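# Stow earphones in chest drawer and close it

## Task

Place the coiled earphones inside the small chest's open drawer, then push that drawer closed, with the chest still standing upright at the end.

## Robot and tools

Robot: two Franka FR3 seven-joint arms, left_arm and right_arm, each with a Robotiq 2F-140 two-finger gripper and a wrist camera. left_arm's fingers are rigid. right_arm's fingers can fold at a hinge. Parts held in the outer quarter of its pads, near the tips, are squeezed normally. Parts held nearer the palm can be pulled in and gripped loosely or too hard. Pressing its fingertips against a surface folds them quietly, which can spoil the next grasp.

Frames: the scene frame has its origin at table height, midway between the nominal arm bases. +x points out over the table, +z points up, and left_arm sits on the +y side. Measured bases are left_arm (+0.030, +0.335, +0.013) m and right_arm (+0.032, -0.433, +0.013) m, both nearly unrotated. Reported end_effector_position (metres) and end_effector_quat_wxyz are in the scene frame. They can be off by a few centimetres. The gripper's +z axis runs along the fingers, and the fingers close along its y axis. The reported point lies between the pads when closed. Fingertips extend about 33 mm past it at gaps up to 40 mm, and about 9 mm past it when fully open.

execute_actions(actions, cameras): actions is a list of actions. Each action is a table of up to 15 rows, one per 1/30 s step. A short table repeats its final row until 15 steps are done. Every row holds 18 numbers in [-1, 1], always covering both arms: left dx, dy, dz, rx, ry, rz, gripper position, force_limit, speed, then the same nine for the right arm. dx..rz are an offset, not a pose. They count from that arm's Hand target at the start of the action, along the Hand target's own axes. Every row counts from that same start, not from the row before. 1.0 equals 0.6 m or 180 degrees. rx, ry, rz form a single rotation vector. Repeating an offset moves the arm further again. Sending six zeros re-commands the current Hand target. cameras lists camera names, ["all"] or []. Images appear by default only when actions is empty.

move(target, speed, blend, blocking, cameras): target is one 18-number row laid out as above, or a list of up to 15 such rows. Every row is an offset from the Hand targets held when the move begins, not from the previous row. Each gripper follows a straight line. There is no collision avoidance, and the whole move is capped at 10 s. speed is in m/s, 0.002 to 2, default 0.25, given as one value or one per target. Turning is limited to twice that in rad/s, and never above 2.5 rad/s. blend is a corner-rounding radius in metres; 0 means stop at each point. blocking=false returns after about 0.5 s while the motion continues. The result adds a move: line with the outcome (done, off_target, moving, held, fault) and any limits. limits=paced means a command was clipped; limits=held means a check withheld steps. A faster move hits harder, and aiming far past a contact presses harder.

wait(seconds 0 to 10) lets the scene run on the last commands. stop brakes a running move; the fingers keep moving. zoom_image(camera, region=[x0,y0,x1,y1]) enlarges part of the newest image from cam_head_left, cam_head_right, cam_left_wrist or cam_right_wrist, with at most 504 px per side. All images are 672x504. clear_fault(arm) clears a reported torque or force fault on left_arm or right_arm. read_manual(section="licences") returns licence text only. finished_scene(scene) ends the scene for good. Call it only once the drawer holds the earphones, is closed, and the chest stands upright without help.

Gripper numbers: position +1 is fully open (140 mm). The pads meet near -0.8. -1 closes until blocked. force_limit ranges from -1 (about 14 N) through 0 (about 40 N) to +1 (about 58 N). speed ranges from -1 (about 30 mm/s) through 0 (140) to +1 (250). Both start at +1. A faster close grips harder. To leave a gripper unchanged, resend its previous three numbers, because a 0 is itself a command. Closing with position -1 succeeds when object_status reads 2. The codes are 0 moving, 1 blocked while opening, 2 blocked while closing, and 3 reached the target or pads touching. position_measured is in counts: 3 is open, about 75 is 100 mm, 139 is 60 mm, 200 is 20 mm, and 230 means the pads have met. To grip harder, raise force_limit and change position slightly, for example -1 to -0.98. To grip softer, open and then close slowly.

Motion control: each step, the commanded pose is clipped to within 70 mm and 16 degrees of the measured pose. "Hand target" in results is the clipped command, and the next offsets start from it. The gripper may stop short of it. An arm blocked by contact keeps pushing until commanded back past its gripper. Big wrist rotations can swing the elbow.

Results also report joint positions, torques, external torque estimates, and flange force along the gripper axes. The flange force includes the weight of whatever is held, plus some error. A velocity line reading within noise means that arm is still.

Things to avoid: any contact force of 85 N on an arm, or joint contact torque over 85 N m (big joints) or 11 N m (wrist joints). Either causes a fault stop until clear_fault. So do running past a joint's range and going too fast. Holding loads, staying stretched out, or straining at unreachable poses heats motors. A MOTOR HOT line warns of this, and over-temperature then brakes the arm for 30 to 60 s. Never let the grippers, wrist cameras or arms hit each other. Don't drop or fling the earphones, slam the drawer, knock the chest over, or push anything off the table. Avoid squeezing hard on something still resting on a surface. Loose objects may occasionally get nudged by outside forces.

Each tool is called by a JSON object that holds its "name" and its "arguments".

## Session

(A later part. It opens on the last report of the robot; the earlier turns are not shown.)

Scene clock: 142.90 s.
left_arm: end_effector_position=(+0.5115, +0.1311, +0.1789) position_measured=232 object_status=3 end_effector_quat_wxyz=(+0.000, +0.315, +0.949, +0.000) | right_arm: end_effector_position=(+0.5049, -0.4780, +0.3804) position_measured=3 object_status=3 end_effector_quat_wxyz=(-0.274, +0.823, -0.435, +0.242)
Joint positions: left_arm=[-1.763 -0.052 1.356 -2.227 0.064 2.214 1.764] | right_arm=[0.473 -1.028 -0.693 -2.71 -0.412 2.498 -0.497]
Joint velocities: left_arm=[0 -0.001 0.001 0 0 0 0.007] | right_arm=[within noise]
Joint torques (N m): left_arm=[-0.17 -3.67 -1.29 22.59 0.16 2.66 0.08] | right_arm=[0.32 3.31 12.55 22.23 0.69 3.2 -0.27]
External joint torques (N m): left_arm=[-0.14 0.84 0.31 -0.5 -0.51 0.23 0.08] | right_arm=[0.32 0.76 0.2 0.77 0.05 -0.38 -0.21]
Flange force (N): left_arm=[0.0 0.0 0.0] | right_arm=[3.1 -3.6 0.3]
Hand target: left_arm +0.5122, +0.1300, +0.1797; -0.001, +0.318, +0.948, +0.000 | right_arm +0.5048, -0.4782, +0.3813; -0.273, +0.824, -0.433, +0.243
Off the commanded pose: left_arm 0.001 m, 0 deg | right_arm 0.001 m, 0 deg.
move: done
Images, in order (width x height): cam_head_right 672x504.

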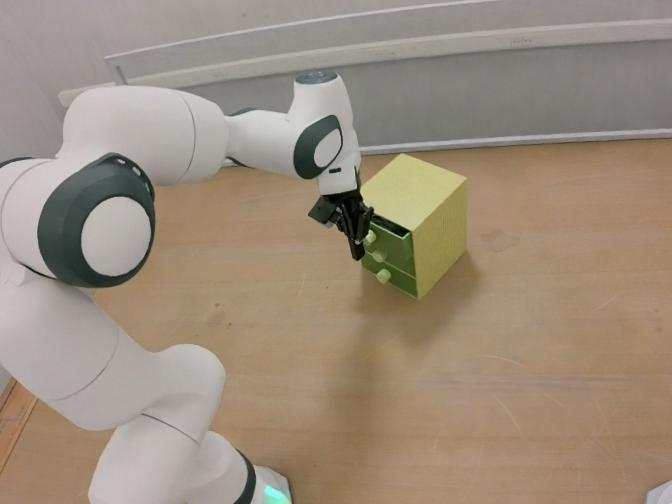

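{"name": "move", "arguments": {"target": [-0.03,0.002,0,0,0,0,-0.97,-0.6,-0.5,0,0,0,0,0,0,1,1,1], "speed": 0.04, "cameras": ["cam_head_right"]}}

{"name": "zoom_image", "arguments": {"camera": "cam_head_right", "region": [320, 140, 480, 310]}}

Scene clock: 148.97 s.
left_arm: end_effector_position=(+0.5278, +0.1205, +0.1794) position_measured=232 object_status=3 end_effector_quat_wxyz=(+0.001, +0.315, +0.949, +0.001) | right_arm: end_effector_position=(+0.5049, -0.4780, +0.3804) position_measured=3 object_status=3 end_effector_quat_wxyz=(-0.274, +0.823, -0.435, +0.242)
Joint positions: left_arm=[-1.655 0.134 1.273 -2.16 -0.157 2.195 1.917] | right_arm=[0.473 -1.028 -0.693 -2.71 -0.412 2.498 -0.497]
Joint velocities: left_arm=[-0.001 0 -0.001 0 0 -0.001 0.006] | right_arm=[within noise]
Joint torques (N m): left_arm=[0.84 -11.31 3.71 22.32 0.24 2.34 0.02] | right_arm=[0.33 3.26 12.5 22.16 0.69 3.21 -0.3]
External joint torques (N m): left_arm=[0.67 0.55 -0.49 -0.63 -0.45 -0.1 0.01] | right_arm=[0.33 0.67 0.15 0.68 0.05 -0.36 -0.23]
Flange force (N): left_arm=[0.0 0.0 0.0] | right_arm=[2.9 -3.2 0.3]
Hand target: left_arm +0.5273, +0.1201, +0.1796; -0.001, +0.318, +0.948, +0.000 | right_arm +0.5048, -0.4782, +0.3813; -0.273, +0.824, -0.433, +0.243
Off the commanded pose: left_arm 0.001 m, 0 deg | right_arm 0.001 m, 0 deg.
move: done
Images, in order (width x height): cam_head_right 672x504.

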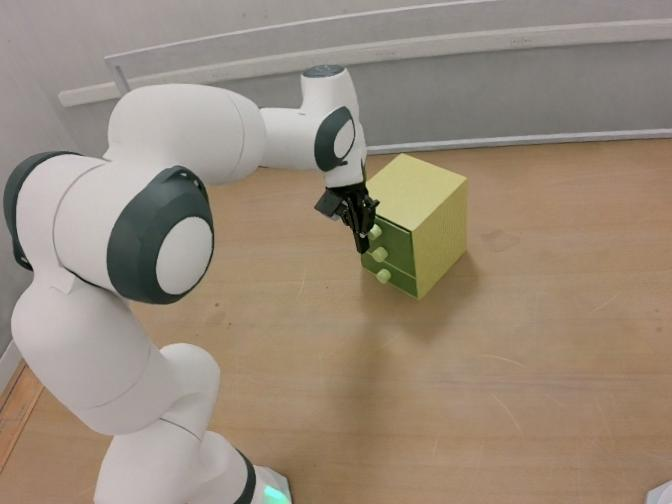

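Scaled by 2.965 from the camera's 672x504 image, which has a finer 960x720 frame.

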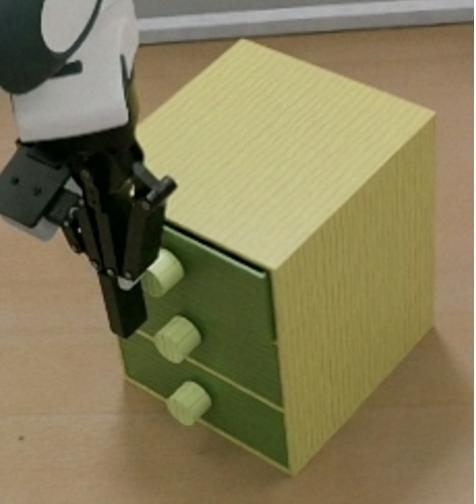

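A few mm left.

{"name": "move", "arguments": {"target": [-0.014,0,0,0,0,0,-0.97,-0.6,-0.5,0,0,0,0,0,0,1,1,1], "speed": 0.03, "cameras": ["cam_head_right"]}}

{"name": "zoom_image", "arguments": {"camera": "cam_head_right", "region": [320, 140, 480, 310]}}

Scene clock: 161.60 s.
left_arm: end_effector_position=(+0.5325, +0.1168, +0.1787) position_measured=232 object_status=3 end_effector_quat_wxyz=(-0.003, +0.315, +0.949, +0.000) | right_arm: end_effector_position=(+0.5049, -0.4780, +0.3804) position_measured=3 object_status=3 end_effector_quat_wxyz=(-0.274, +0.823, -0.435, +0.242)
Joint positions: left_arm=[-1.599 0.179 1.224 -2.13 -0.205 2.176 1.948] | right_arm=[0.473 -1.028 -0.693 -2.71 -0.412 2.498 -0.497]
Joint velocities: left_arm=[0 0.002 0 0 -0.001 0 0.007] | right_arm=[within noise]
Joint torques (N m): left_arm=[0.67 -13.48 4.73 22.8 0.08 3.31 -0.03] | right_arm=[0.28 3.25 12.5 22.19 0.67 3.2 -0.26]
External joint torques (N m): left_arm=[0.51 1.08 -0.75 -0.06 -0.62 0.88 -0.03] | right_arm=[0.23 0.64 0.16 0.75 0.04 -0.37 -0.2]
Flange force (N): left_arm=[0.0 0.0 0.0] | right_arm=[2.8 -3.2 0.0]
Hand target: left_arm +0.5340, +0.1151, +0.1796; -0.001, +0.318, +0.948, +0.000 | right_arm +0.5048, -0.4782, +0.3813; -0.273, +0.824, -0.433, +0.243
Off the commanded pose: left_arm 0.002 m, 0 deg | right_arm 0.001 m, 0 deg.
move: done
Images, in order (width x height): cam_head_right 672x504.

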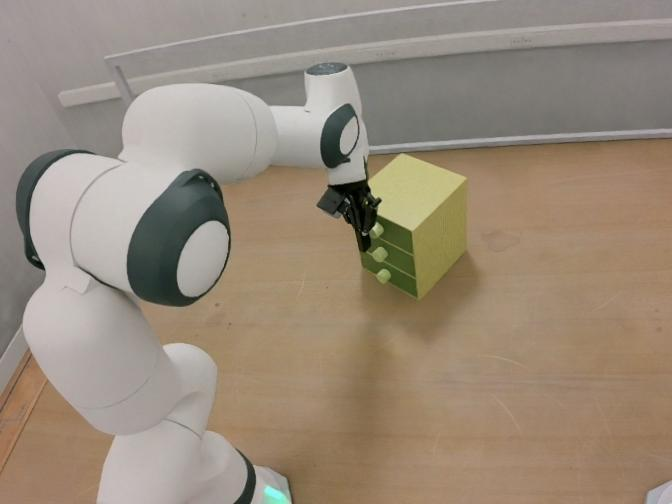

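Scaled by 2.965 from the camera's 672x504 image, which has a finer 960x720 frame.

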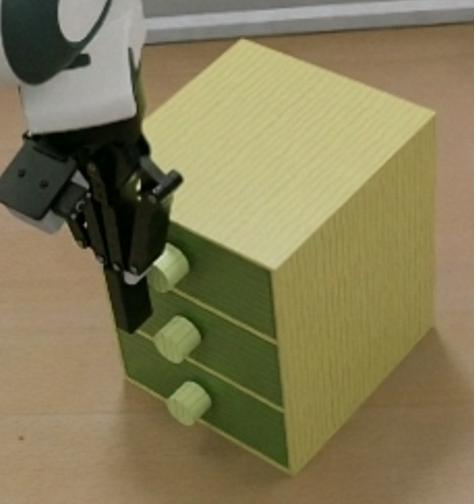

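Closed; back off.

{"name": "move", "arguments": {"target": [0.15,0,0,0,0,0,-0.97,-0.6,-0.5,0,0,0,0,0,0,1,1,1], "cameras": ["cam_head_right"]}}

{"name": "zoom_image", "arguments": {"camera": "cam_head_right", "region": [320, 140, 480, 310]}}

Scene clock: 166.03 s.
left_arm: end_effector_position=(+0.4619, +0.1695, +0.1803) position_measured=232 object_status=3 end_effector_quat_wxyz=(-0.001, +0.321, +0.947, -0.001) | right_arm: end_effector_position=(+0.5049, -0.4780, +0.3804) position_measured=3 object_status=3 end_effector_quat_wxyz=(-0.274, +0.823, -0.435, +0.242)
Joint positions: left_arm=[-1.371 -0.333 0.979 -2.411 0.338 2.19 1.602] | right_arm=[0.473 -1.028 -0.693 -2.71 -0.412 2.498 -0.497]
Joint velocities: left_arm=[0.001 -0.002 0 -0.001 0.001 0 -0.006] | right_arm=[within noise]
Joint torques (N m): left_arm=[0.84 -7.09 -8.69 20.86 0.65 2.77 -0.41] | right_arm=[0.28 3.28 12.5 22.16 0.69 3.2 -0.3]
External joint torques (N m): left_arm=[0.69 0.8 -0.89 -1.53 -0.02 0.33 -0.41] | right_arm=[0.31 0.67 0.16 0.66 0.05 -0.37 -0.24]
Flange force (N): left_arm=[5.7 -3.3 2.2] | right_arm=[2.9 -3.1 0.2]
Hand target: left_arm +0.4622, +0.1693, +0.1797; -0.001, +0.318, +0.948, +0.000 | right_arm +0.5048, -0.4782, +0.3813; -0.273, +0.824, -0.433, +0.243
Off the commanded pose: left_arm 0.001 m, 0 deg | right_arm 0.001 m, 0 deg.
move: done
Images, in order (width x height): cam_head_right 672x504.

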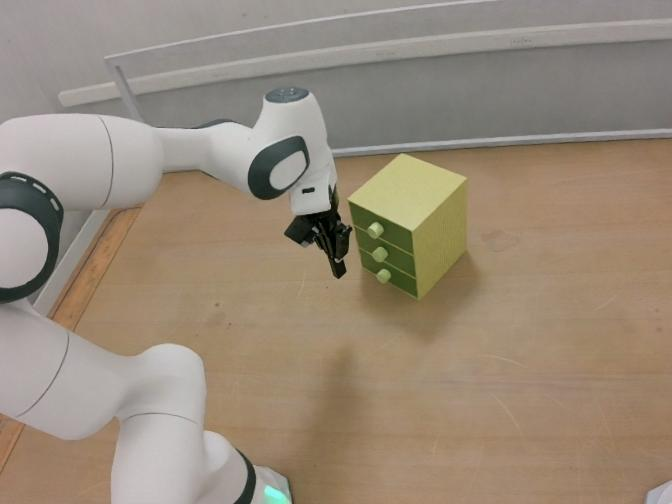

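Scaled by 2.965 from the camera's 672x504 image, which has a finer 960x720 frame.

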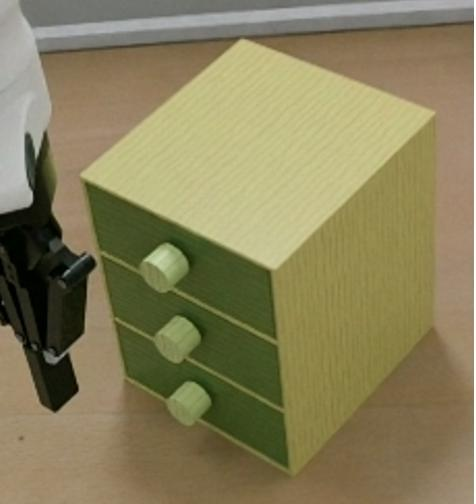

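{"name": "finished_scene", "arguments": {"scene": 2}}

The scene is finished: the task was done.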